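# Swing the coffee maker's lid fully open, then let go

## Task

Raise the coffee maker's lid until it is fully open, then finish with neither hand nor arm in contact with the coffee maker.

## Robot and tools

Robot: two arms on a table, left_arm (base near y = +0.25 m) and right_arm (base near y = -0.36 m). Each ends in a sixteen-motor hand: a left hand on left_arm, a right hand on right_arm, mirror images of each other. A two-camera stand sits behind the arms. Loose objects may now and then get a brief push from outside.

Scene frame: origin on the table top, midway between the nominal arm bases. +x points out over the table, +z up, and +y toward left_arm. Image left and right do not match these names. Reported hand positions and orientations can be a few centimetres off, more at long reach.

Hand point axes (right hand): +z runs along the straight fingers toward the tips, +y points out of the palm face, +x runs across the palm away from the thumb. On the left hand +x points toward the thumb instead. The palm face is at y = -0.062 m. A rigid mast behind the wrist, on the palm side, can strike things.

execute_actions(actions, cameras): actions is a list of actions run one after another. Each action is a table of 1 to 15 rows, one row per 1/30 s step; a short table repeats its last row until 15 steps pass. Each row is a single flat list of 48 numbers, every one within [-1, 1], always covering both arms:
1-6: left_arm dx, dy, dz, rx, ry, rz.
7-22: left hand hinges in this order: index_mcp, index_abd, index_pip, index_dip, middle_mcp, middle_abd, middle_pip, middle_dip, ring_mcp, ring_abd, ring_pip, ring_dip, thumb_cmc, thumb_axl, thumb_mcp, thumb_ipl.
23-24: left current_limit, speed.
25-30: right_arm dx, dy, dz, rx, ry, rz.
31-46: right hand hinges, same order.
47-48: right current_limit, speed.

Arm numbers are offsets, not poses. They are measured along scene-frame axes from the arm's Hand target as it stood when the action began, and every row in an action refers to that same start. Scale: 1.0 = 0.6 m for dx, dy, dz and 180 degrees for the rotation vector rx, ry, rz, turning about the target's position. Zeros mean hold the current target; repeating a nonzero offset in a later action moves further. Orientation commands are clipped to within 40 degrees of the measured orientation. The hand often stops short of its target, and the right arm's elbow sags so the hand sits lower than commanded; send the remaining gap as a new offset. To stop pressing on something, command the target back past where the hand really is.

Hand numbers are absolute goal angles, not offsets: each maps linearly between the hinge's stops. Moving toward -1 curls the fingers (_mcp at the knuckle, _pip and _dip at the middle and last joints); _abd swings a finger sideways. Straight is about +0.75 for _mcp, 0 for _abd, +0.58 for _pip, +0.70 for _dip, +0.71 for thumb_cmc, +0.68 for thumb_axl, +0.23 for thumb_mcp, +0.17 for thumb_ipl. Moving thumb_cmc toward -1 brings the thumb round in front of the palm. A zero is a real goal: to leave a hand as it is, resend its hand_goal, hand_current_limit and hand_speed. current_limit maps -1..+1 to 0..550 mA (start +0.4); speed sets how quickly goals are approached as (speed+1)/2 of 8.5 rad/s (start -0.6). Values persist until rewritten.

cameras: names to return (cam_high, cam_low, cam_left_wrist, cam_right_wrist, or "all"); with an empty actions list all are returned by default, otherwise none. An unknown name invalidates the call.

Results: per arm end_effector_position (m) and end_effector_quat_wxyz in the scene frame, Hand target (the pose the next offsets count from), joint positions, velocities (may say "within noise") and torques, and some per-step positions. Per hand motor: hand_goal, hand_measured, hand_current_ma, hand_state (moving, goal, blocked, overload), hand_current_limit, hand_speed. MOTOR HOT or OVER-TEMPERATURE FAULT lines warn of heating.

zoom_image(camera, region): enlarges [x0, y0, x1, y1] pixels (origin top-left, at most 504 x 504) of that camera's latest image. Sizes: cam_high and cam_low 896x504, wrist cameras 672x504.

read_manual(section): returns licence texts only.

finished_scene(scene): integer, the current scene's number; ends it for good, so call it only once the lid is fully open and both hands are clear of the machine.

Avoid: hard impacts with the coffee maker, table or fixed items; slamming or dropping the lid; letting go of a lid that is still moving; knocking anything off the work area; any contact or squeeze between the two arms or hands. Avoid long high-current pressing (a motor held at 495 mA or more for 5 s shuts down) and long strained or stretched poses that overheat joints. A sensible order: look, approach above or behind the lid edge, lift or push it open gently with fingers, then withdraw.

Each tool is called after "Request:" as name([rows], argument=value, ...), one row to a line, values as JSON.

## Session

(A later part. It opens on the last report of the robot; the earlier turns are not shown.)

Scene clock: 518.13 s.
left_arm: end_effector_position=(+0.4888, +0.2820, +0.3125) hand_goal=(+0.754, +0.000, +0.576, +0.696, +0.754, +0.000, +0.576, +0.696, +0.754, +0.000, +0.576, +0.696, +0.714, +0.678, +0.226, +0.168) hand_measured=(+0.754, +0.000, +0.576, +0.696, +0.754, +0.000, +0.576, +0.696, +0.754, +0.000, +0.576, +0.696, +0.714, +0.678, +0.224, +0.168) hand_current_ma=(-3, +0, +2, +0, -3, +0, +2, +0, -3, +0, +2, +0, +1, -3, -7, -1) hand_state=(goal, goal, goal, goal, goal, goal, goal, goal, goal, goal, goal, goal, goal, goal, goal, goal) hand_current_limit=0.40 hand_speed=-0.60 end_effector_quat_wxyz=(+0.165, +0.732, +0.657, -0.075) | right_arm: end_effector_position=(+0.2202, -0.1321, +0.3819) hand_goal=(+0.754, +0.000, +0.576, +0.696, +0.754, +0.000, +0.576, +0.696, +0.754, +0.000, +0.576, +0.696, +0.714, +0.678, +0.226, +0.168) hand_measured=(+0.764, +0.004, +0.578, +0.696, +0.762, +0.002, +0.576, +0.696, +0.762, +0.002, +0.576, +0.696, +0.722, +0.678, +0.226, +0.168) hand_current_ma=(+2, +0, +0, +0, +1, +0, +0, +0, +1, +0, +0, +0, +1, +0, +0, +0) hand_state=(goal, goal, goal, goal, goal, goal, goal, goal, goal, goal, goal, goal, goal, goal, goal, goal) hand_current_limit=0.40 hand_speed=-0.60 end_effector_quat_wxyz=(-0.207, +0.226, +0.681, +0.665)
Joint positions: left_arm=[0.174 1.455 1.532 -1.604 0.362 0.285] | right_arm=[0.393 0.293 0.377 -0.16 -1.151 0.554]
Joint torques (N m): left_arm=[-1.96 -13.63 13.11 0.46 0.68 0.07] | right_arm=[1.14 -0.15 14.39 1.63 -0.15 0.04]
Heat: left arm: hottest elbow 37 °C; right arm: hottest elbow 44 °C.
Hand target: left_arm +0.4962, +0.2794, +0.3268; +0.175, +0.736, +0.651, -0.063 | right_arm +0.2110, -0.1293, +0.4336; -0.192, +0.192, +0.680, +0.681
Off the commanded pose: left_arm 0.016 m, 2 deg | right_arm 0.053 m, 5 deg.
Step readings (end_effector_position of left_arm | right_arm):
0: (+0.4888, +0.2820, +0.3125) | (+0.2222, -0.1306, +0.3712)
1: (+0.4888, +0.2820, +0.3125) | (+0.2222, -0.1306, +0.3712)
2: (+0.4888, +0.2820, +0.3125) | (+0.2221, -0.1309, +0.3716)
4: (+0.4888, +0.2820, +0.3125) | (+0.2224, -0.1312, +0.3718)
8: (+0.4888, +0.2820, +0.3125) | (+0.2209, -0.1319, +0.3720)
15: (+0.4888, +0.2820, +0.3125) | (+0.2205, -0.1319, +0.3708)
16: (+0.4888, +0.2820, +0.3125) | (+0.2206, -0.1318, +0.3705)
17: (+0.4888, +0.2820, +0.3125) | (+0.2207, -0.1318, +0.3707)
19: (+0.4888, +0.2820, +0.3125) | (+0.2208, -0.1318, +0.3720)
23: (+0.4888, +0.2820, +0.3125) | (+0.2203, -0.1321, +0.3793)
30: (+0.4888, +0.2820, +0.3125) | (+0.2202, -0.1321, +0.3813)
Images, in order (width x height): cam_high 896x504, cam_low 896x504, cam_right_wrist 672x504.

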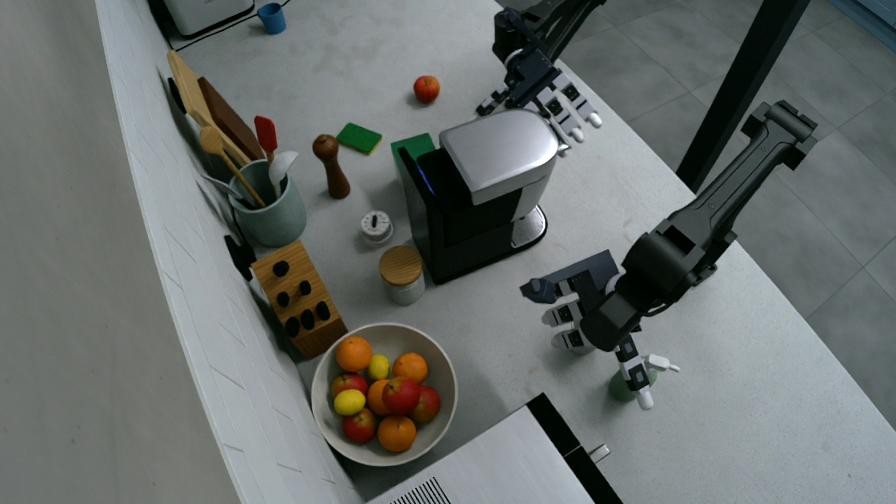

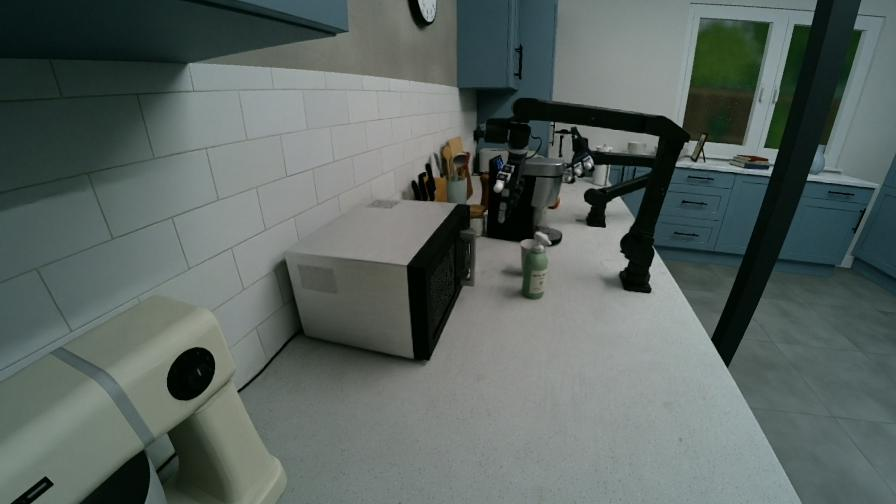

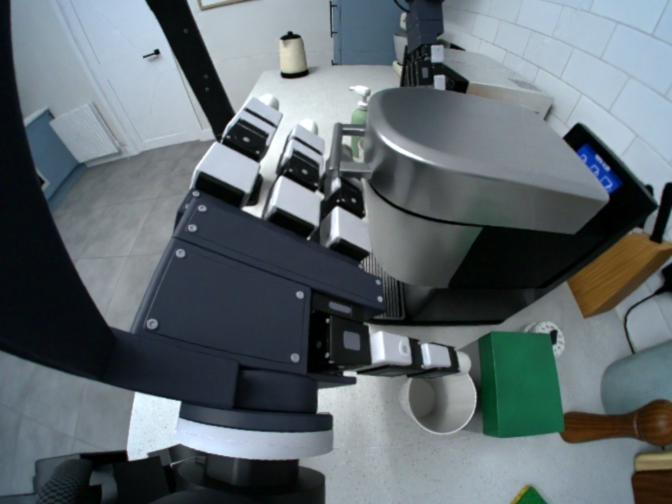

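Request:
execute_actions([
  [[0,0,0,0,0,0,0.754,0,0.576,0.696,0.754,0,0.576,0.696,0.754,0,0.576,0.696,0.714,0.678,0.226,0.168,0.4,-0.6,0.01,0,0.065,0,0,0,0.754,0,0.576,0.696,0.754,0,0.576,0.696,0.754,0,0.576,0.696,0.714,0.678,0.226,0.168,0.4,-0.6]],
  [[0,0,0,0,0,0,0.754,0,0.576,0.696,0.754,0,0.576,0.696,0.754,0,0.576,0.696,0.714,0.678,0.226,0.168,0.4,-0.6,0.025,0,0.065,0,0,0,0.754,0,0.576,0.696,0.754,0,0.576,0.696,0.754,0,0.576,0.696,0.714,0.678,0.226,0.168,0.4,-0.6]],
], cameras=["cam_high","cam_low","cam_right_wrist"])

Request:
zoom_image(camera="cam_low", region=[500, 100, 640, 220])

Scene clock: 546.97 s.
left_arm: end_effector_position=(+0.4888, +0.2820, +0.3125) hand_goal=(+0.754, +0.000, +0.576, +0.696, +0.754, +0.000, +0.576, +0.696, +0.754, +0.000, +0.576, +0.696, +0.714, +0.678, +0.226, +0.168) hand_measured=(+0.754, +0.000, +0.576, +0.696, +0.754, +0.000, +0.576, +0.696, +0.754, +0.000, +0.576, +0.696, +0.714, +0.678, +0.224, +0.168) hand_current_ma=(-3, +0, +2, +0, -3, +0, +2, +0, -3, +0, +2, +0, +1, -3, -7, -1) hand_state=(goal, goal, goal, goal, goal, goal, goal, goal, goal, goal, goal, goal, goal, goal, goal, goal) hand_current_limit=0.40 hand_speed=-0.60 end_effector_quat_wxyz=(+0.165, +0.732, +0.657, -0.075) | right_arm: end_effector_position=(+0.2329, -0.1262, +0.4679) hand_goal=(+0.754, +0.000, +0.576, +0.696, +0.754, +0.000, +0.576, +0.696, +0.754, +0.000, +0.576, +0.696, +0.714, +0.678, +0.226, +0.168) hand_measured=(+0.770, +0.008, +0.578, +0.696, +0.762, +0.002, +0.576, +0.696, +0.762, +0.002, +0.576, +0.696, +0.722, +0.678, +0.226, +0.168) hand_current_ma=(+5, +1, +0, +0, +1, +0, +0, +0, +1, +0, +0, +0, +1, +0, +0, +0) hand_state=(goal, goal, goal, goal, goal, goal, goal, goal, goal, goal, goal, goal, goal, goal, goal, goal) hand_current_limit=0.40 hand_speed=-0.60 end_effector_quat_wxyz=(-0.216, +0.212, +0.682, +0.666)
Joint positions: left_arm=[0.174 1.455 1.532 -1.604 0.362 0.285] | right_arm=[0.373 0.417 0.609 -0.244 -1.202 0.566]
Joint torques (N m): left_arm=[-2.02 -13.63 13.11 0.44 0.68 0.07] | right_arm=[-0.5 1.03 13.85 1.44 -0.02 -0.08]
Heat: left arm: hottest elbow 37 °C; right arm: hottest elbow 55 °C.
Hand target: left_arm +0.4962, +0.2794, +0.3268; +0.175, +0.736, +0.651, -0.063 | right_arm +0.2320, -0.1293, +0.5116; -0.192, +0.192, +0.680, +0.681
Off the commanded pose: left_arm 0.016 m, 2 deg | right_arm 0.044 m, 4 deg.
Step readings (end_effector_position of left_arm | right_arm):
0: (+0.4888, +0.2820, +0.3125) | (+0.2202, -0.1321, +0.3819)
1: (+0.4888, +0.2820, +0.3125) | (+0.2202, -0.1321, +0.3815)
2: (+0.4888, +0.2820, +0.3125) | (+0.2203, -0.1321, +0.3820)
4: (+0.4888, +0.2820, +0.3125) | (+0.2198, -0.1320, +0.3878)
8: (+0.4888, +0.2820, +0.3125) | (+0.2149, -0.1320, +0.4124)
15: (+0.4888, +0.2820, +0.3125) | (+0.2128, -0.1292, +0.4327)
16: (+0.4888, +0.2820, +0.3125) | (+0.2143, -0.1288, +0.4322)
17: (+0.4888, +0.2820, +0.3125) | (+0.2158, -0.1282, +0.4318)
19: (+0.4888, +0.2820, +0.3125) | (+0.2179, -0.1264, +0.4346)
23: (+0.4888, +0.2820, +0.3125) | (+0.2257, -0.1271, +0.4532)
30: (+0.4888, +0.2820, +0.3125) | (+0.2291, -0.1275, +0.4713)
Images, in order (width x height): cam_high 896x504, cam_low 896x504, cam_right_wrist 672x504.

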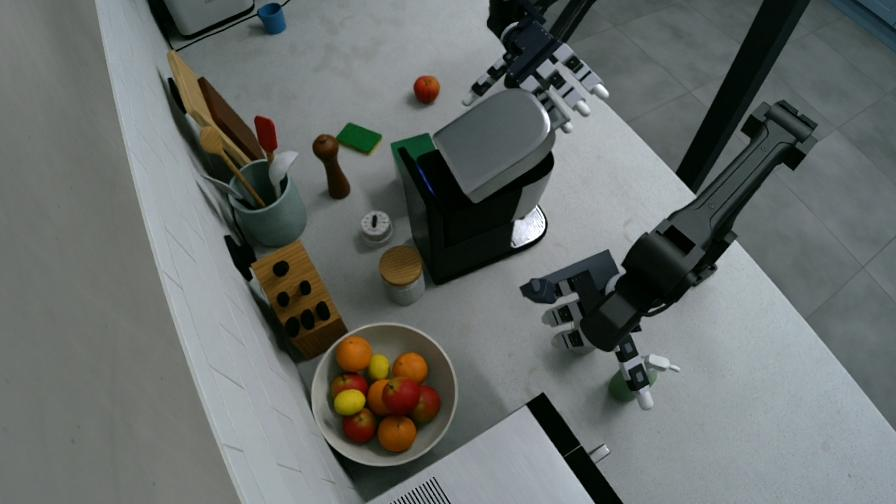

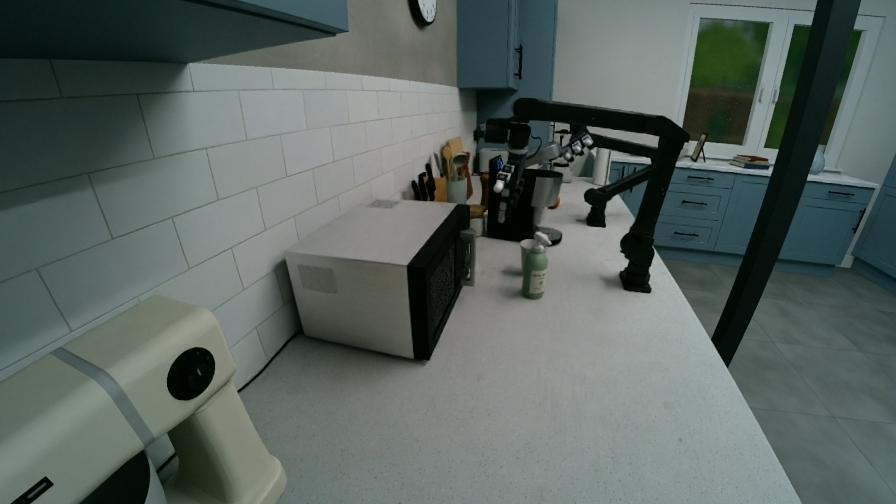

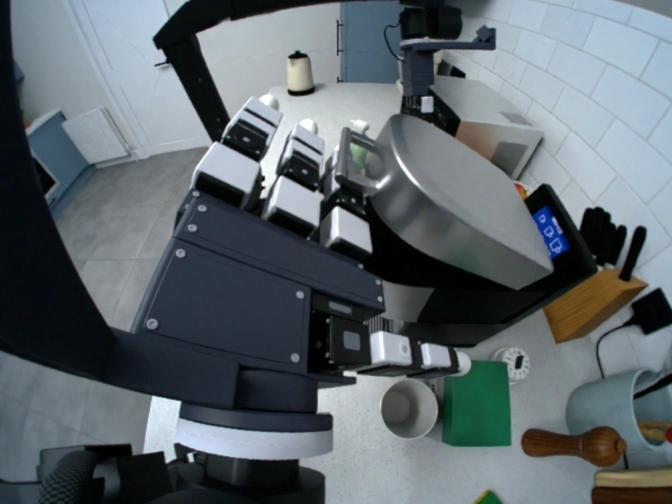

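Scaled by 3.600 from the camera's 896x504 image, which has a finer 1280x720 frame.

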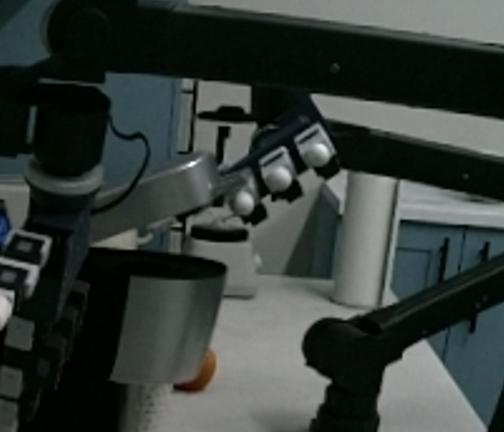

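Request:
execute_actions([
  [[0,0,0,0,0,0,0.754,0,0.576,0.696,0.754,0,0.576,0.696,0.754,0,0.576,0.696,0.714,0.678,0.226,0.168,0.4,-0.6,0.04,0,0.045,0,0.025,0,0.754,0,0.576,0.696,0.754,0,0.576,0.696,0.754,0,0.576,0.696,0.714,0.678,0.226,0.168,0.4,-0.6]],
  [[0,0,0,0,0,0,0.754,0,0.576,0.696,0.754,0,0.576,0.696,0.754,0,0.576,0.696,0.714,0.678,0.226,0.168,0.4,-0.6,0.05,0,0.035,0,0.025,0,0.754,0,0.576,0.696,0.754,0,0.576,0.696,0.754,0,0.576,0.696,0.714,0.678,0.226,0.168,0.4,-0.6]],
  [[0,0,0,0,0,0,0.754,0,0.576,0.696,0.754,0,0.576,0.696,0.754,0,0.576,0.696,0.714,0.678,0.226,0.168,0.4,-0.6,0.05,0,0.03,0,0.025,0,0.754,0,0.576,0.696,0.754,0,0.576,0.696,0.754,0,0.576,0.696,0.714,0.678,0.226,0.168,0.4,-0.6]],
], cameras=["cam_high","cam_low","cam_right_wrist"])

Request:
zoom_image(camera="cam_low", region=[500, 100, 640, 220])

Scene clock: 563.30 s.
left_arm: end_effector_position=(+0.4888, +0.2820, +0.3125) hand_goal=(+0.754, +0.000, +0.576, +0.696, +0.754, +0.000, +0.576, +0.696, +0.754, +0.000, +0.576, +0.696, +0.714, +0.678, +0.226, +0.168) hand_measured=(+0.754, +0.000, +0.576, +0.696, +0.754, +0.000, +0.576, +0.696, +0.754, +0.000, +0.576, +0.696, +0.714, +0.678, +0.224, +0.168) hand_current_ma=(-3, +0, +2, +0, -3, +0, +2, +0, -3, +0, +2, +0, +1, -3, -7, -1) hand_state=(goal, goal, goal, goal, goal, goal, goal, goal, goal, goal, goal, goal, goal, goal, goal, goal) hand_current_limit=0.40 hand_speed=-0.60 end_effector_quat_wxyz=(+0.165, +0.732, +0.657, -0.075) | right_arm: end_effector_position=(+0.3220, -0.1273, +0.5334) hand_goal=(+0.754, +0.000, +0.576, +0.696, +0.754, +0.000, +0.576, +0.696, +0.754, +0.000, +0.576, +0.696, +0.714, +0.678, +0.226, +0.168) hand_measured=(+0.766, +0.006, +0.578, +0.696, +0.762, +0.002, +0.576, +0.696, +0.762, +0.002, +0.576, +0.696, +0.722, +0.678, +0.226, +0.168) hand_current_ma=(+3, +1, +0, +0, +1, +0, +0, +0, +1, +0, +0, +0, +1, +0, +0, +0) hand_state=(goal, goal, goal, goal, goal, goal, goal, goal, goal, goal, goal, goal, goal, goal, goal, goal) hand_current_limit=0.40 hand_speed=-0.60 end_effector_quat_wxyz=(-0.288, +0.294, +0.649, +0.640)
Joint positions: left_arm=[0.174 1.455 1.532 -1.604 0.362 0.285] | right_arm=[0.249 0.699 0.899 -0.264 -1.312 0.785]
Joint torques (N m): left_arm=[-2.02 -13.63 13.14 0.47 0.67 0.07] | right_arm=[-0.5 -1.9 13.6 1.36 -0.24 0.1]
Heat: left arm: hottest elbow 37 °C; right arm: hottest elbow 53 °C.
Hand target: left_arm +0.4962, +0.2794, +0.3268; +0.175, +0.736, +0.651, -0.063 | right_arm +0.3160, -0.1293, +0.5776; -0.271, +0.271, +0.653, +0.653
Off the commanded pose: left_arm 0.016 m, 2 deg | right_arm 0.045 m, 4 deg.
Step readings (end_effector_position of left_arm | right_arm):
0: (+0.4888, +0.2820, +0.3125) | (+0.2329, -0.1262, +0.4679)
1: (+0.4888, +0.2820, +0.3125) | (+0.2329, -0.1260, +0.4684)
2: (+0.4888, +0.2820, +0.3125) | (+0.2327, -0.1259, +0.4694)
4: (+0.4888, +0.2820, +0.3125) | (+0.2355, -0.1252, +0.4727)
8: (+0.4888, +0.2820, +0.3125) | (+0.2487, -0.1269, +0.4889)
15: (+0.4888, +0.2820, +0.3125) | (+0.2558, -0.1281, +0.4991)
16: (+0.4888, +0.2820, +0.3125) | (+0.2564, -0.1279, +0.4985)
17: (+0.4888, +0.2820, +0.3125) | (+0.2567, -0.1270, +0.4984)
19: (+0.4888, +0.2820, +0.3125) | (+0.2595, -0.1250, +0.5023)
23: (+0.4888, +0.2820, +0.3125) | (+0.2784, -0.1252, +0.5121)
30: (+0.4888, +0.2820, +0.3125) | (+0.2918, -0.1269, +0.5141)
31: (+0.4888, +0.2820, +0.3125) | (+0.2923, -0.1268, +0.5144)
32: (+0.4888, +0.2820, +0.3125) | (+0.2917, -0.1263, +0.5153)
34: (+0.4888, +0.2820, +0.3125) | (+0.2931, -0.1242, +0.5203)
38: (+0.4888, +0.2820, +0.3125) | (+0.3097, -0.1248, +0.5323)
45: (+0.4888, +0.2820, +0.3125) | (+0.3217, -0.1273, +0.5340)
Images, in order (width x height): cam_high 896x504, cam_low 896x504, cam_right_wrist 672x504.

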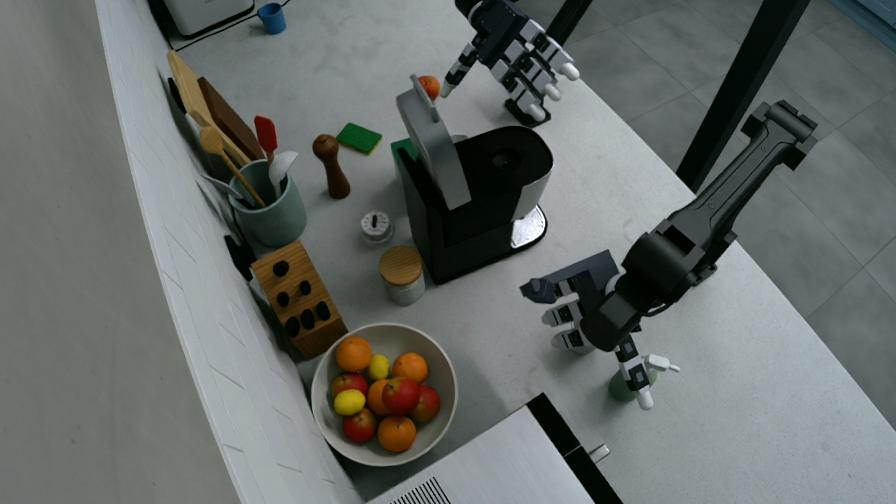

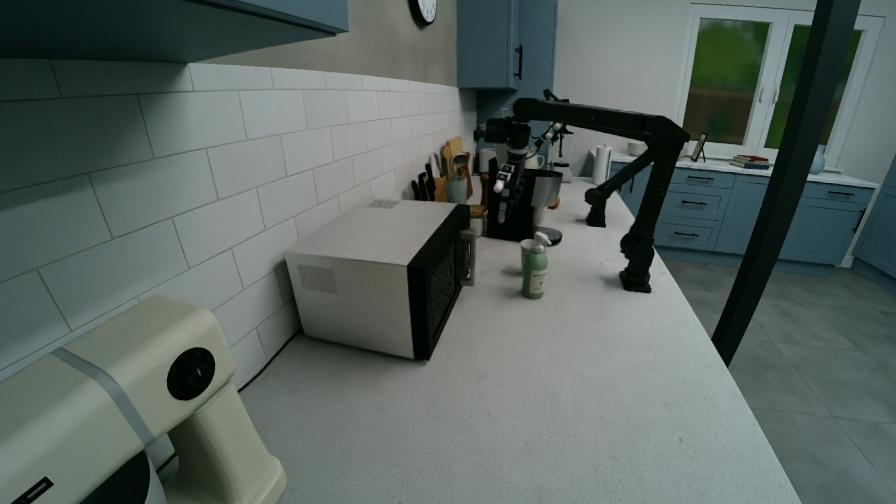

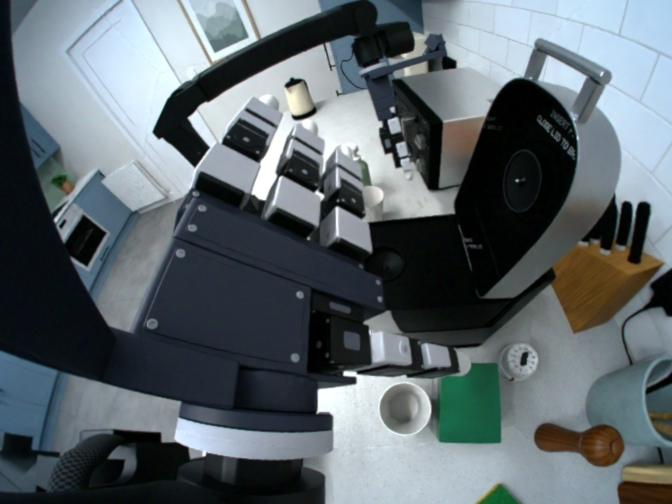

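Scaled by 3.600 from the camera's 896x504 image, which has a finer 1280x720 frame.

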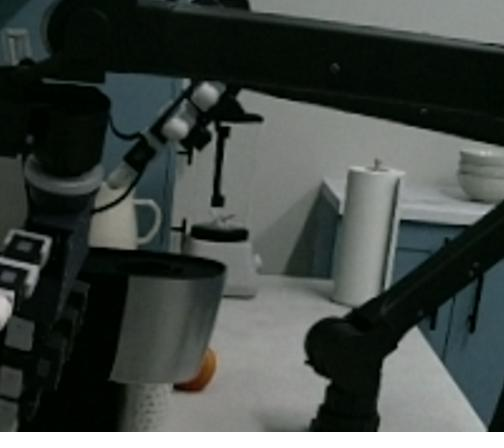

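Request:
zoom_image(camera="cam_high", region=[360, 40, 580, 260])

Request:
zoom_image(camera="cam_right_wrist", region=[340, 0, 672, 360])

Request:
zoom_image(camera="cam_low", region=[450, 80, 600, 260])

Scaled by 2.291 from the camera's 896x504 image, which has a finer 1280x720 frame.

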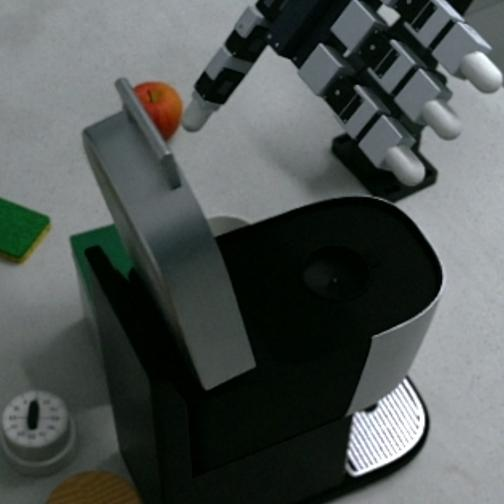

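Scaled by 1.400 from the camera's 672x504 image, which has a finer 960x720 frame.

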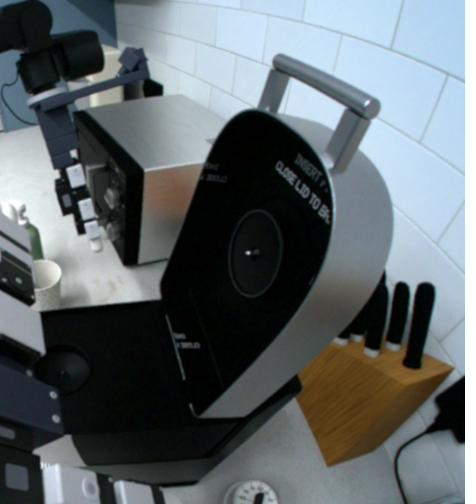

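Scaled by 2.800 from the camera's 896x504 image, which has a finer 1280x720 frame.

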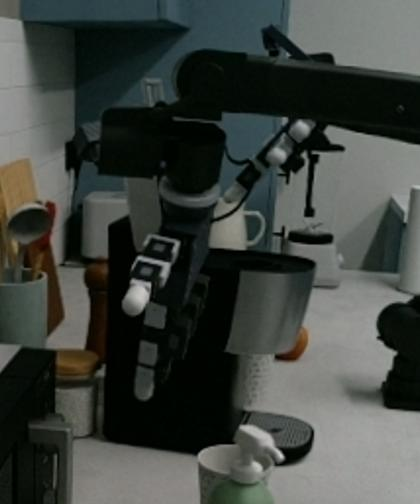

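Request:
execute_actions([
  [[0,0,0,0,0,0,0.754,0,0.576,0.696,0.754,0,0.576,0.696,0.754,0,0.576,0.696,0.714,0.678,0.226,0.168,0.4,-0.6,0.07,0,0,0,0.04,0,0.754,0,0.576,0.696,0.754,0,0.576,0.696,0.754,0,0.576,0.696,0.714,0.678,0.226,0.168,0.4,-0.6]],
  [[0,0,0,0,0,0,0.754,0,0.576,0.696,0.754,0,0.576,0.696,0.754,0,0.576,0.696,0.714,0.678,0.226,0.168,0.4,-0.6,0.07,0,0,0,0.04,0,0.754,0,0.576,0.696,0.754,0,0.576,0.696,0.754,0,0.576,0.696,0.714,0.678,0.226,0.168,0.4,-0.6]],
], cameras=["cam_high","cam_low","cam_right_wrist"])

Request:
zoom_image(camera="cam_high", region=[360, 40, 580, 260])

Scene clock: 585.63 s.
left_arm: end_effector_position=(+0.4888, +0.2820, +0.3125) hand_goal=(+0.754, +0.000, +0.576, +0.696, +0.754, +0.000, +0.576, +0.696, +0.754, +0.000, +0.576, +0.696, +0.714, +0.678, +0.226, +0.168) hand_measured=(+0.754, +0.000, +0.576, +0.696, +0.754, +0.000, +0.576, +0.696, +0.754, +0.000, +0.576, +0.696, +0.714, +0.678, +0.224, +0.168) hand_current_ma=(-3, +0, +2, +0, -3, +0, +2, +0, -3, +0, +2, +0, +1, -3, -7, -1) hand_state=(goal, goal, goal, goal, goal, goal, goal, goal, goal, goal, goal, goal, goal, goal, goal, goal) hand_current_limit=0.40 hand_speed=-0.60 end_effector_quat_wxyz=(+0.165, +0.732, +0.657, -0.075) | right_arm: end_effector_position=(+0.4047, -0.1277, +0.5268) hand_goal=(+0.754, +0.000, +0.576, +0.696, +0.754, +0.000, +0.576, +0.696, +0.754, +0.000, +0.576, +0.696, +0.714, +0.678, +0.226, +0.168) hand_measured=(+0.762, +0.006, +0.578, +0.696, +0.760, +0.002, +0.576, +0.696, +0.760, +0.002, +0.576, +0.696, +0.722, +0.678, +0.226, +0.168) hand_current_ma=(+1, +1, +0, +0, +1, +0, +0, +0, +1, +0, +0, +0, +1, +0, +0, +0) hand_state=(goal, goal, goal, goal, goal, goal, goal, goal, goal, goal, goal, goal, goal, goal, goal, goal) hand_current_limit=0.40 hand_speed=-0.60 end_effector_quat_wxyz=(-0.375, +0.385, +0.603, +0.589)
Joint positions: left_arm=[0.174 1.455 1.532 -1.604 0.362 0.285] | right_arm=[0.184 0.917 1.055 -0.264 -1.376 1.011]
Joint torques (N m): left_arm=[-1.96 -13.63 13.12 0.47 0.68 0.07] | right_arm=[-1.08 -4.6 13.39 2.43 -0.38 0.11]
Heat: left arm: hottest elbow 37 °C; right arm: hottest elbow 57 °C.
Hand target: left_arm +0.4962, +0.2794, +0.3268; +0.175, +0.736, +0.651, -0.063 | right_arm +0.4000, -0.1293, +0.5776; -0.351, +0.351, +0.614, +0.614
Off the commanded pose: left_arm 0.016 m, 2 deg | right_arm 0.051 m, 6 deg.
Step readings (end_effector_position of left_arm | right_arm):
0: (+0.4888, +0.2820, +0.3125) | (+0.3220, -0.1273, +0.5334)
1: (+0.4888, +0.2820, +0.3125) | (+0.3218, -0.1272, +0.5333)
2: (+0.4888, +0.2820, +0.3125) | (+0.3221, -0.1262, +0.5332)
4: (+0.4888, +0.2820, +0.3125) | (+0.3255, -0.1239, +0.5359)
8: (+0.4888, +0.2820, +0.3125) | (+0.3508, -0.1257, +0.5381)
15: (+0.4888, +0.2820, +0.3125) | (+0.3648, -0.1274, +0.5289)
16: (+0.4888, +0.2820, +0.3125) | (+0.3646, -0.1272, +0.5287)
17: (+0.4888, +0.2820, +0.3125) | (+0.3653, -0.1264, +0.5283)
19: (+0.4888, +0.2820, +0.3125) | (+0.3692, -0.1241, +0.5315)
23: (+0.4888, +0.2820, +0.3125) | (+0.3905, -0.1251, +0.5374)
30: (+0.4888, +0.2820, +0.3125) | (+0.4044, -0.1276, +0.5286)
Images, in order (width x height): cam_high 896x504, cam_low 896x504, cam_right_wrist 672x504.

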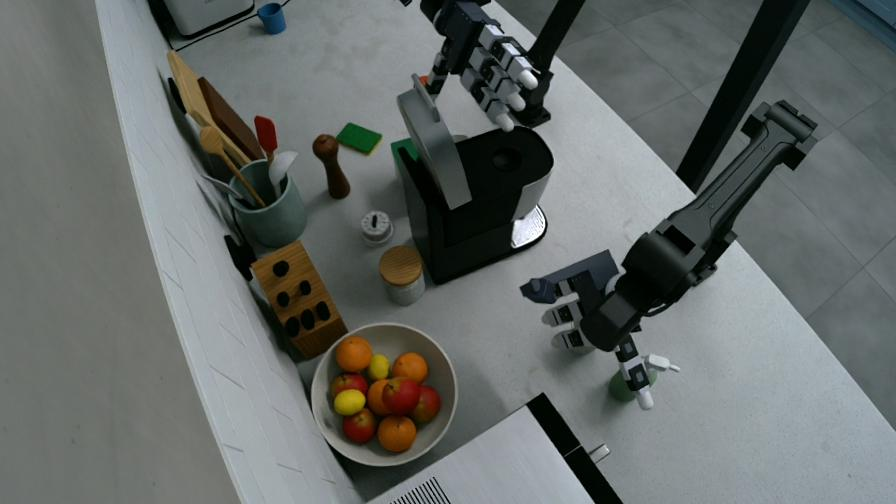

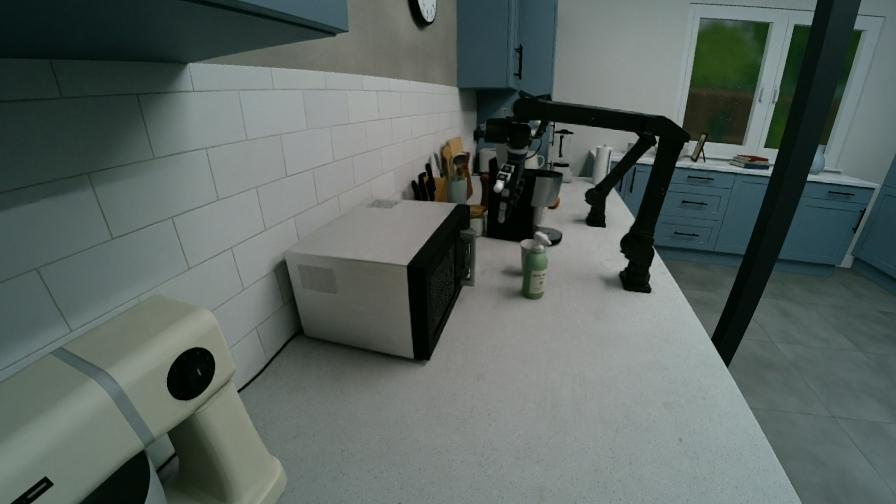

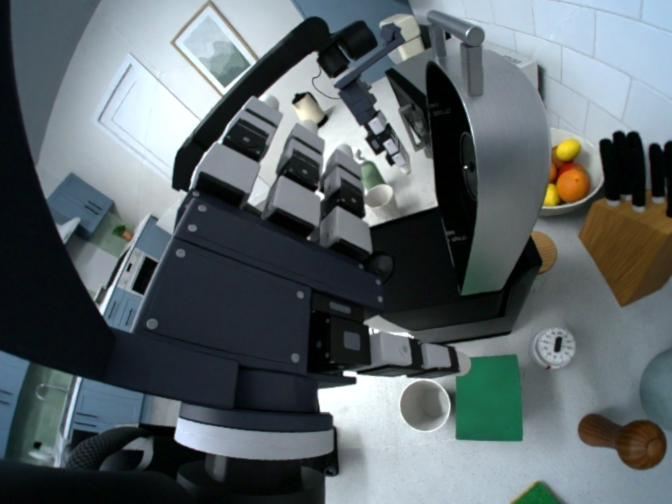

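Scaled by 2.291 from the camera's 896x504 image, which has a finer 1280x720 frame.

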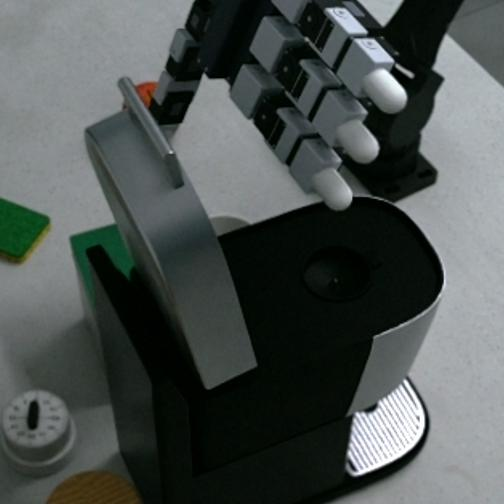

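Request:
execute_actions([
  [[0,0,0,0,0,0,0.754,0,0.576,0.696,0.754,0,0.576,0.696,0.754,0,0.576,0.696,0.714,0.678,0.226,0.168,0.4,-0.6,0.06,0,-0.02,0,0.03,0,0.754,0,0.576,0.696,0.754,0,0.576,0.696,0.754,0,0.576,0.696,0.714,0.678,0.226,0.168,0.4,-0.6]],
  [[0,0,0,0,0,0,0.754,0,0.576,0.696,0.754,0,0.576,0.696,0.754,0,0.576,0.696,0.714,0.678,0.226,0.168,0.4,-0.6,0.06,0,0,0,0.02,0,0.754,0,0.576,0.696,0.754,0,0.576,0.696,0.754,0,0.576,0.696,0.714,0.678,0.226,0.168,0.4,-0.6]],
], cameras=["cam_high","cam_right_wrist"])

Request:
zoom_image(camera="cam_high", region=[360, 40, 580, 260])

Scene clock: 595.80 s.
left_arm: end_effector_position=(+0.4888, +0.2820, +0.3125) hand_goal=(+0.754, +0.000, +0.576, +0.696, +0.754, +0.000, +0.576, +0.696, +0.754, +0.000, +0.576, +0.696, +0.714, +0.678, +0.226, +0.168) hand_measured=(+0.754, +0.000, +0.576, +0.696, +0.754, +0.000, +0.576, +0.696, +0.754, +0.000, +0.576, +0.696, +0.714, +0.678, +0.224, +0.168) hand_current_ma=(-3, +0, +2, +0, -3, +0, +2, +0, -3, +0, +2, +0, +1, -3, -7, -1) hand_state=(goal, goal, goal, goal, goal, goal, goal, goal, goal, goal, goal, goal, goal, goal, goal, goal) hand_current_limit=0.40 hand_speed=-0.60 end_effector_quat_wxyz=(+0.165, +0.732, +0.657, -0.075) | right_arm: end_effector_position=(+0.4721, -0.1273, +0.5142) hand_goal=(+0.754, +0.000, +0.576, +0.696, +0.754, +0.000, +0.576, +0.696, +0.754, +0.000, +0.576, +0.696, +0.714, +0.678, +0.226, +0.168) hand_measured=(+0.760, +0.006, +0.578, +0.696, +0.760, +0.002, +0.576, +0.696, +0.760, +0.002, +0.576, +0.696, +0.720, +0.678, +0.226, +0.168) hand_current_ma=(+1, +1, +0, +0, +1, +0, +0, +0, +1, +0, +0, +0, +1, +0, +0, +0) hand_state=(goal, goal, goal, goal, goal, goal, goal, goal, goal, goal, goal, goal, goal, goal, goal, goal) hand_current_limit=0.40 hand_speed=-0.60 end_effector_quat_wxyz=(-0.422, +0.431, +0.571, +0.557)
Joint positions: left_arm=[0.174 1.455 1.532 -1.604 0.362 0.285] | right_arm=[0.151 1.095 1.172 -0.221 -1.413 1.152]
Joint torques (N m): left_arm=[-2.02 -13.63 13.12 0.46 0.68 0.08] | right_arm=[-1.08 -5.71 13.31 2.65 -0.37 0.11]
Heat: left arm: hottest elbow 37 °C; right arm: hottest elbow 58 °C.
Hand target: left_arm +0.4962, +0.2794, +0.3268; +0.175, +0.736, +0.651, -0.063 | right_arm +0.4720, -0.1293, +0.5656; -0.398, +0.398, +0.584, +0.585
Off the commanded pose: left_arm 0.016 m, 2 deg | right_arm 0.051 m, 6 deg.
Step readings (end_effector_position of left_arm | right_arm):
0: (+0.4888, +0.2820, +0.3125) | (+0.4047, -0.1277, +0.5268)
1: (+0.4888, +0.2820, +0.3125) | (+0.4047, -0.1277, +0.5268)
2: (+0.4888, +0.2820, +0.3125) | (+0.4051, -0.1271, +0.5263)
4: (+0.4888, +0.2820, +0.3125) | (+0.4078, -0.1247, +0.5269)
8: (+0.4888, +0.2820, +0.3125) | (+0.4252, -0.1236, +0.5239)
15: (+0.4888, +0.2820, +0.3125) | (+0.4383, -0.1268, +0.5138)
16: (+0.4888, +0.2820, +0.3125) | (+0.4384, -0.1268, +0.5141)
17: (+0.4888, +0.2820, +0.3125) | (+0.4384, -0.1265, +0.5148)
19: (+0.4888, +0.2820, +0.3125) | (+0.4419, -0.1246, +0.5181)
23: (+0.4888, +0.2820, +0.3125) | (+0.4585, -0.1236, +0.5224)
30: (+0.4888, +0.2820, +0.3125) | (+0.4719, -0.1273, +0.5136)
Images, in order (width x height): cam_high 896x504, cam_right_wrist 672x504.

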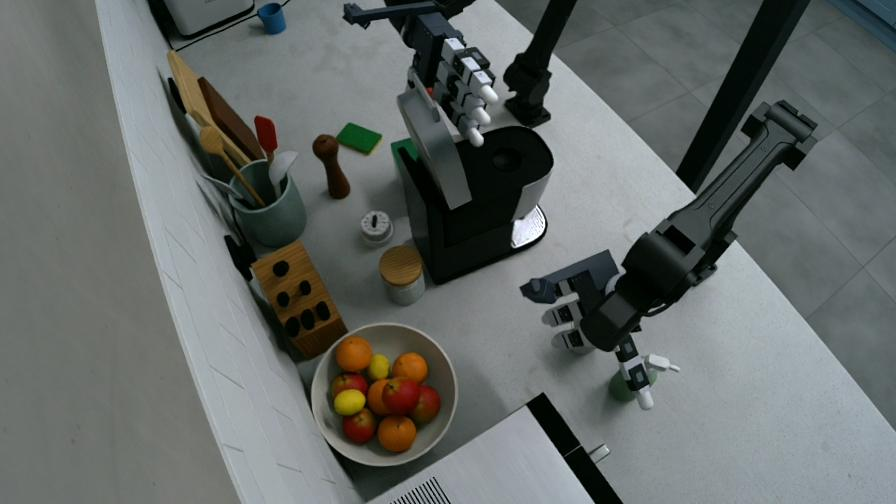

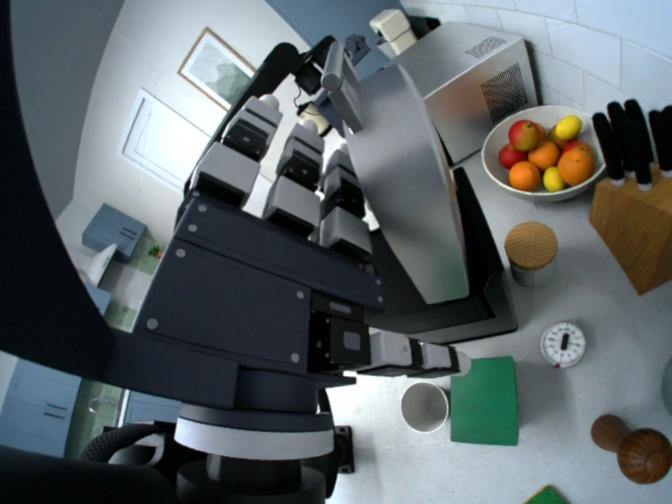

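Scaled by 2.291 from the camera's 896x504 image, which has a finer 1280x720 frame.

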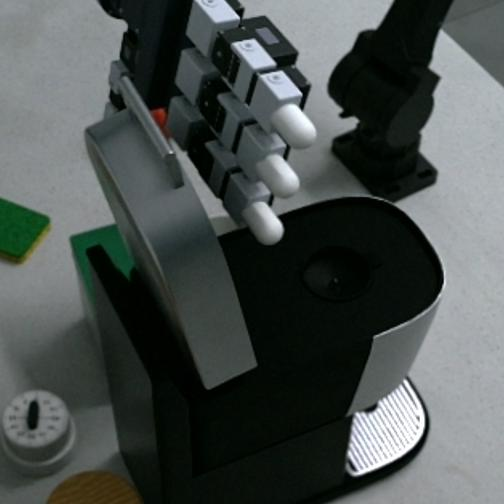

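Request:
execute_actions([
  [[0,0,0,0,0,0,0.754,0,0.576,0.696,0.754,0,0.576,0.696,0.754,0,0.576,0.696,0.714,0.678,0.226,0.168,0.4,-0.6,0.05,0,0,0,0,0,0.754,0,0.576,0.696,0.754,0,0.576,0.696,0.754,0,0.576,0.696,0.714,0.678,0.226,0.168,0.4,-0.6]],
  [[0,0,0,0,0,0,0.754,0,0.576,0.696,0.754,0,0.576,0.696,0.754,0,0.576,0.696,0.714,0.678,0.226,0.168,0.4,-0.6,0.03,0,0,0,0,0,0.754,0,0.576,0.696,0.754,0,0.576,0.696,0.754,0,0.576,0.696,0.714,0.678,0.226,0.168,0.4,-0.6]],
], cameras=["cam_high","cam_right_wrist"])

Request:
zoom_image(camera="cam_high", region=[360, 40, 580, 260])

Scene clock: 607.27 s.
left_arm: end_effector_position=(+0.4888, +0.2820, +0.3125) hand_goal=(+0.754, +0.000, +0.576, +0.696, +0.754, +0.000, +0.576, +0.696, +0.754, +0.000, +0.576, +0.696, +0.714, +0.678, +0.226, +0.168) hand_measured=(+0.754, +0.000, +0.576, +0.696, +0.754, +0.000, +0.576, +0.696, +0.754, +0.000, +0.576, +0.696, +0.714, +0.678, +0.224, +0.168) hand_current_ma=(-3, +0, +2, +0, -3, +0, +2, +0, -3, +0, +2, +0, +1, -3, -7, -1) hand_state=(goal, goal, goal, goal, goal, goal, goal, goal, goal, goal, goal, goal, goal, goal, goal, goal) hand_current_limit=0.40 hand_speed=-0.60 end_effector_quat_wxyz=(+0.165, +0.732, +0.657, -0.075) | right_arm: end_effector_position=(+0.5024, -0.1183, +0.5170) hand_goal=(+0.754, +0.000, +0.576, +0.696, +0.754, +0.000, +0.576, +0.696, +0.754, +0.000, +0.576, +0.696, +0.714, +0.678, +0.226, +0.168) hand_measured=(+0.758, +0.006, +0.578, +0.696, +0.758, +0.002, +0.576, +0.696, +0.758, +0.002, +0.576, +0.696, +0.718, +0.678, +0.226, +0.168) hand_current_ma=(+0, +1, +0, +0, +0, +0, +0, +0, +0, +0, +0, +0, +0, +0, +0, +0) hand_state=(goal, goal, goal, goal, goal, goal, goal, goal, goal, goal, goal, goal, goal, goal, goal, goal) hand_current_limit=0.40 hand_speed=-0.60 end_effector_quat_wxyz=(-0.439, +0.423, +0.573, +0.548)
Joint positions: left_arm=[0.174 1.455 1.532 -1.604 0.362 0.285] | right_arm=[0.151 1.193 1.249 -0.175 -1.452 1.193]
Joint torques (N m): left_arm=[-2.02 -13.63 13.14 0.44 0.68 0.07] | right_arm=[-0.85 -5.83 14.11 3.03 0.21 -0.12]
Heat: left arm: hottest elbow 37 °C; right arm: hottest elbow 57 °C.
Hand target: left_arm +0.4962, +0.2794, +0.3268; +0.175, +0.736, +0.651, -0.063 | right_arm +0.5200, -0.1293, +0.5656; -0.398, +0.398, +0.584, +0.585
Off the commanded pose: left_arm 0.016 m, 2 deg | right_arm 0.053 m, 7 deg.
Step readings (end_effector_position of left_arm | right_arm):
0: (+0.4888, +0.2820, +0.3125) | (+0.4721, -0.1273, +0.5141)
1: (+0.4888, +0.2820, +0.3125) | (+0.4721, -0.1273, +0.5141)
2: (+0.4888, +0.2820, +0.3125) | (+0.4727, -0.1269, +0.5139)
4: (+0.4888, +0.2820, +0.3125) | (+0.4758, -0.1249, +0.5174)
8: (+0.4888, +0.2820, +0.3125) | (+0.4894, -0.1232, +0.5206)
15: (+0.4888, +0.2820, +0.3125) | (+0.4957, -0.1217, +0.5151)
16: (+0.4888, +0.2820, +0.3125) | (+0.4960, -0.1218, +0.5152)
17: (+0.4888, +0.2820, +0.3125) | (+0.4960, -0.1215, +0.5144)
19: (+0.4888, +0.2820, +0.3125) | (+0.4965, -0.1199, +0.5155)
23: (+0.4888, +0.2820, +0.3125) | (+0.5006, -0.1186, +0.5161)
30: (+0.4888, +0.2820, +0.3125) | (+0.5024, -0.1183, +0.5159)
Images, in order (width x height): cam_high 896x504, cam_right_wrist 672x504.

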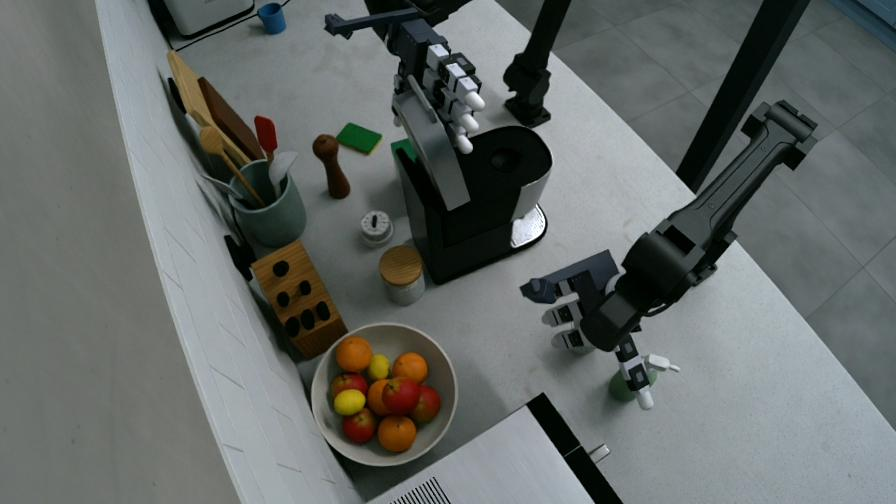

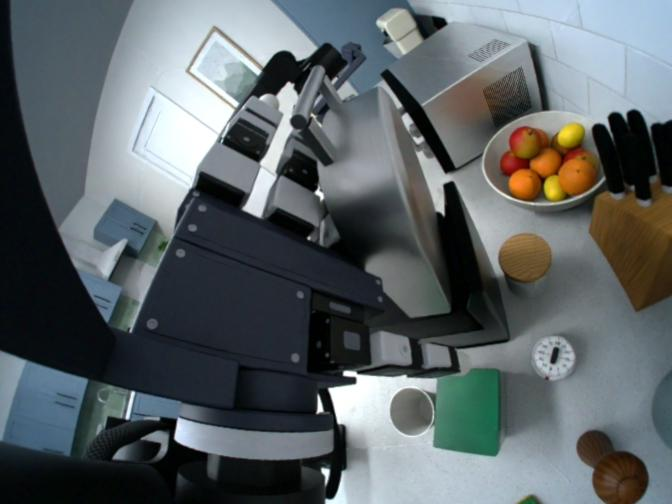

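Scaled by 2.291 from the camera's 896x504 image, which has a finer 1280x720 frame.

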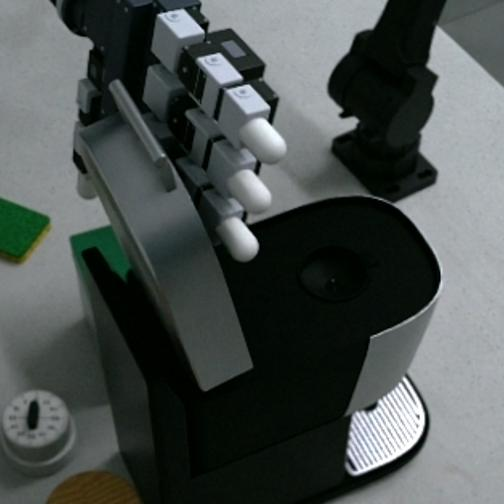

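Request:
execute_actions([
  [[0,0,0,0,0,0,0.754,0,0.576,0.696,0.754,0,0.576,0.696,0.754,0,0.576,0.696,0.714,0.678,0.226,0.168,0.4,-0.6,-0.1,0,0,0,0,0,0.754,0,0.576,0.696,0.754,0,0.576,0.696,0.754,0,0.576,0.696,0.714,0.678,0.226,0.168,0.4,-0.6]],
  [[0,0,0,0,0,0,0.754,0,0.576,0.696,0.754,0,0.576,0.696,0.754,0,0.576,0.696,0.714,0.678,0.226,0.168,0.4,-0.6,-0.08,-0.05,0.03,0,0,0,0.754,0,0.576,0.696,0.754,0,0.576,0.696,0.754,0,0.576,0.696,0.714,0.678,0.226,0.168,0.4,-0.6]],
], cameras=["cam_high","cam_right_wrist"])

Request:
zoom_image(camera="cam_high", region=[360, 40, 580, 260])

Scene clock: 616.20 s.
left_arm: end_effector_position=(+0.4888, +0.2820, +0.3125) hand_goal=(+0.754, +0.000, +0.576, +0.696, +0.754, +0.000, +0.576, +0.696, +0.754, +0.000, +0.576, +0.696, +0.714, +0.678, +0.226, +0.168) hand_measured=(+0.754, +0.000, +0.576, +0.696, +0.754, +0.000, +0.576, +0.696, +0.754, +0.000, +0.576, +0.696, +0.714, +0.678, +0.224, +0.168) hand_current_ma=(-3, +0, +2, +0, -3, +0, +2, +0, -3, +0, +2, +0, +1, -3, -7, -1) hand_state=(goal, goal, goal, goal, goal, goal, goal, goal, goal, goal, goal, goal, goal, goal, goal, goal) hand_current_limit=0.40 hand_speed=-0.60 end_effector_quat_wxyz=(+0.165, +0.732, +0.657, -0.075) | right_arm: end_effector_position=(+0.4135, -0.1550, +0.5798) hand_goal=(+0.754, +0.000, +0.576, +0.696, +0.754, +0.000, +0.576, +0.696, +0.754, +0.000, +0.576, +0.696, +0.714, +0.678, +0.226, +0.168) hand_measured=(+0.756, +0.006, +0.578, +0.696, +0.756, +0.002, +0.576, +0.696, +0.756, +0.002, +0.576, +0.696, +0.718, +0.678, +0.226, +0.168) hand_current_ma=(+0, +1, +0, +0, +0, +0, +0, +0, +0, +0, +0, +0, +0, +0, +0, +0) hand_state=(goal, goal, goal, goal, goal, goal, goal, goal, goal, goal, goal, goal, goal, goal, goal, goal) hand_current_limit=0.40 hand_speed=-0.60 end_effector_quat_wxyz=(-0.399, +0.395, +0.586, +0.585)
Joint positions: left_arm=[0.174 1.455 1.532 -1.604 0.362 0.285] | right_arm=[0.089 0.951 1.189 -0.223 -1.479 1.207]
Joint torques (N m): left_arm=[-2.02 -13.63 13.12 0.47 0.68 0.07] | right_arm=[-0.97 -4.89 8.03 1.17 -0.11 0.1]
Heat: left arm: hottest elbow 37 °C; right arm: hottest elbow 57 °C.
Hand target: left_arm +0.4962, +0.2794, +0.3268; +0.175, +0.736, +0.651, -0.063 | right_arm +0.4120, -0.1593, +0.5836; -0.398, +0.398, +0.584, +0.585
Off the commanded pose: left_arm 0.016 m, 2 deg | right_arm 0.006 m, 0 deg.
Step readings (end_effector_position of left_arm | right_arm):
0: (+0.4888, +0.2820, +0.3125) | (+0.5024, -0.1183, +0.5169)
1: (+0.4888, +0.2820, +0.3125) | (+0.5024, -0.1183, +0.5169)
2: (+0.4888, +0.2820, +0.3125) | (+0.5018, -0.1184, +0.5177)
4: (+0.4888, +0.2820, +0.3125) | (+0.5007, -0.1201, +0.5201)
8: (+0.4888, +0.2820, +0.3125) | (+0.4848, -0.1254, +0.5377)
15: (+0.4888, +0.2820, +0.3125) | (+0.4630, -0.1296, +0.5613)
16: (+0.4888, +0.2820, +0.3125) | (+0.4630, -0.1296, +0.5613)
17: (+0.4888, +0.2820, +0.3125) | (+0.4620, -0.1294, +0.5603)
19: (+0.4888, +0.2820, +0.3125) | (+0.4547, -0.1299, +0.5559)
23: (+0.4888, +0.2820, +0.3125) | (+0.4352, -0.1417, +0.5600)
30: (+0.4888, +0.2820, +0.3125) | (+0.4119, -0.1543, +0.5816)
Images, in order (width x height): cam_high 896x504, cam_right_wrist 672x504.

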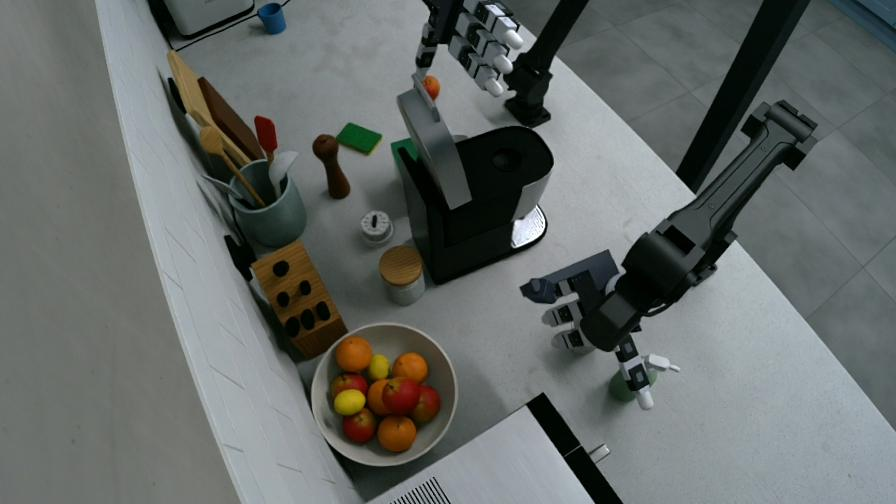

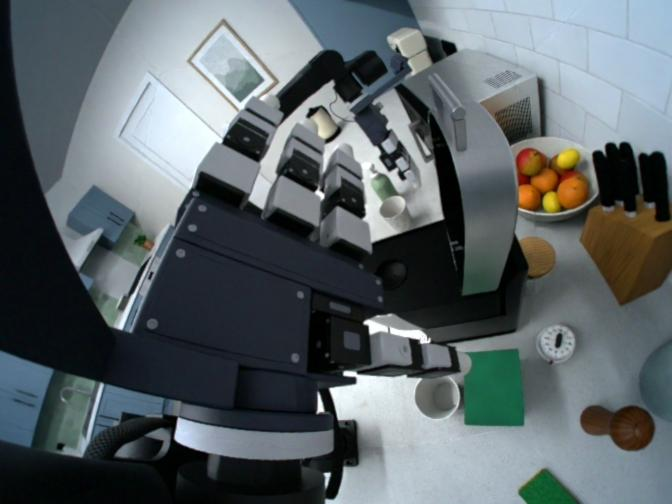

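Scaled by 2.291 from the camera's 896x504 image, which has a finer 1280x720 frame.

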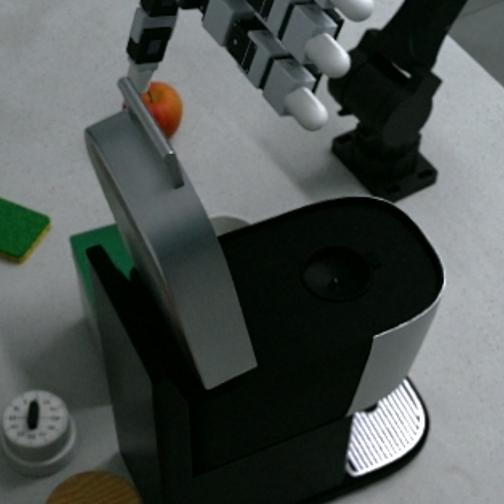

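Request:
finished_scene(scene=1)

The scene is finished: the task was done.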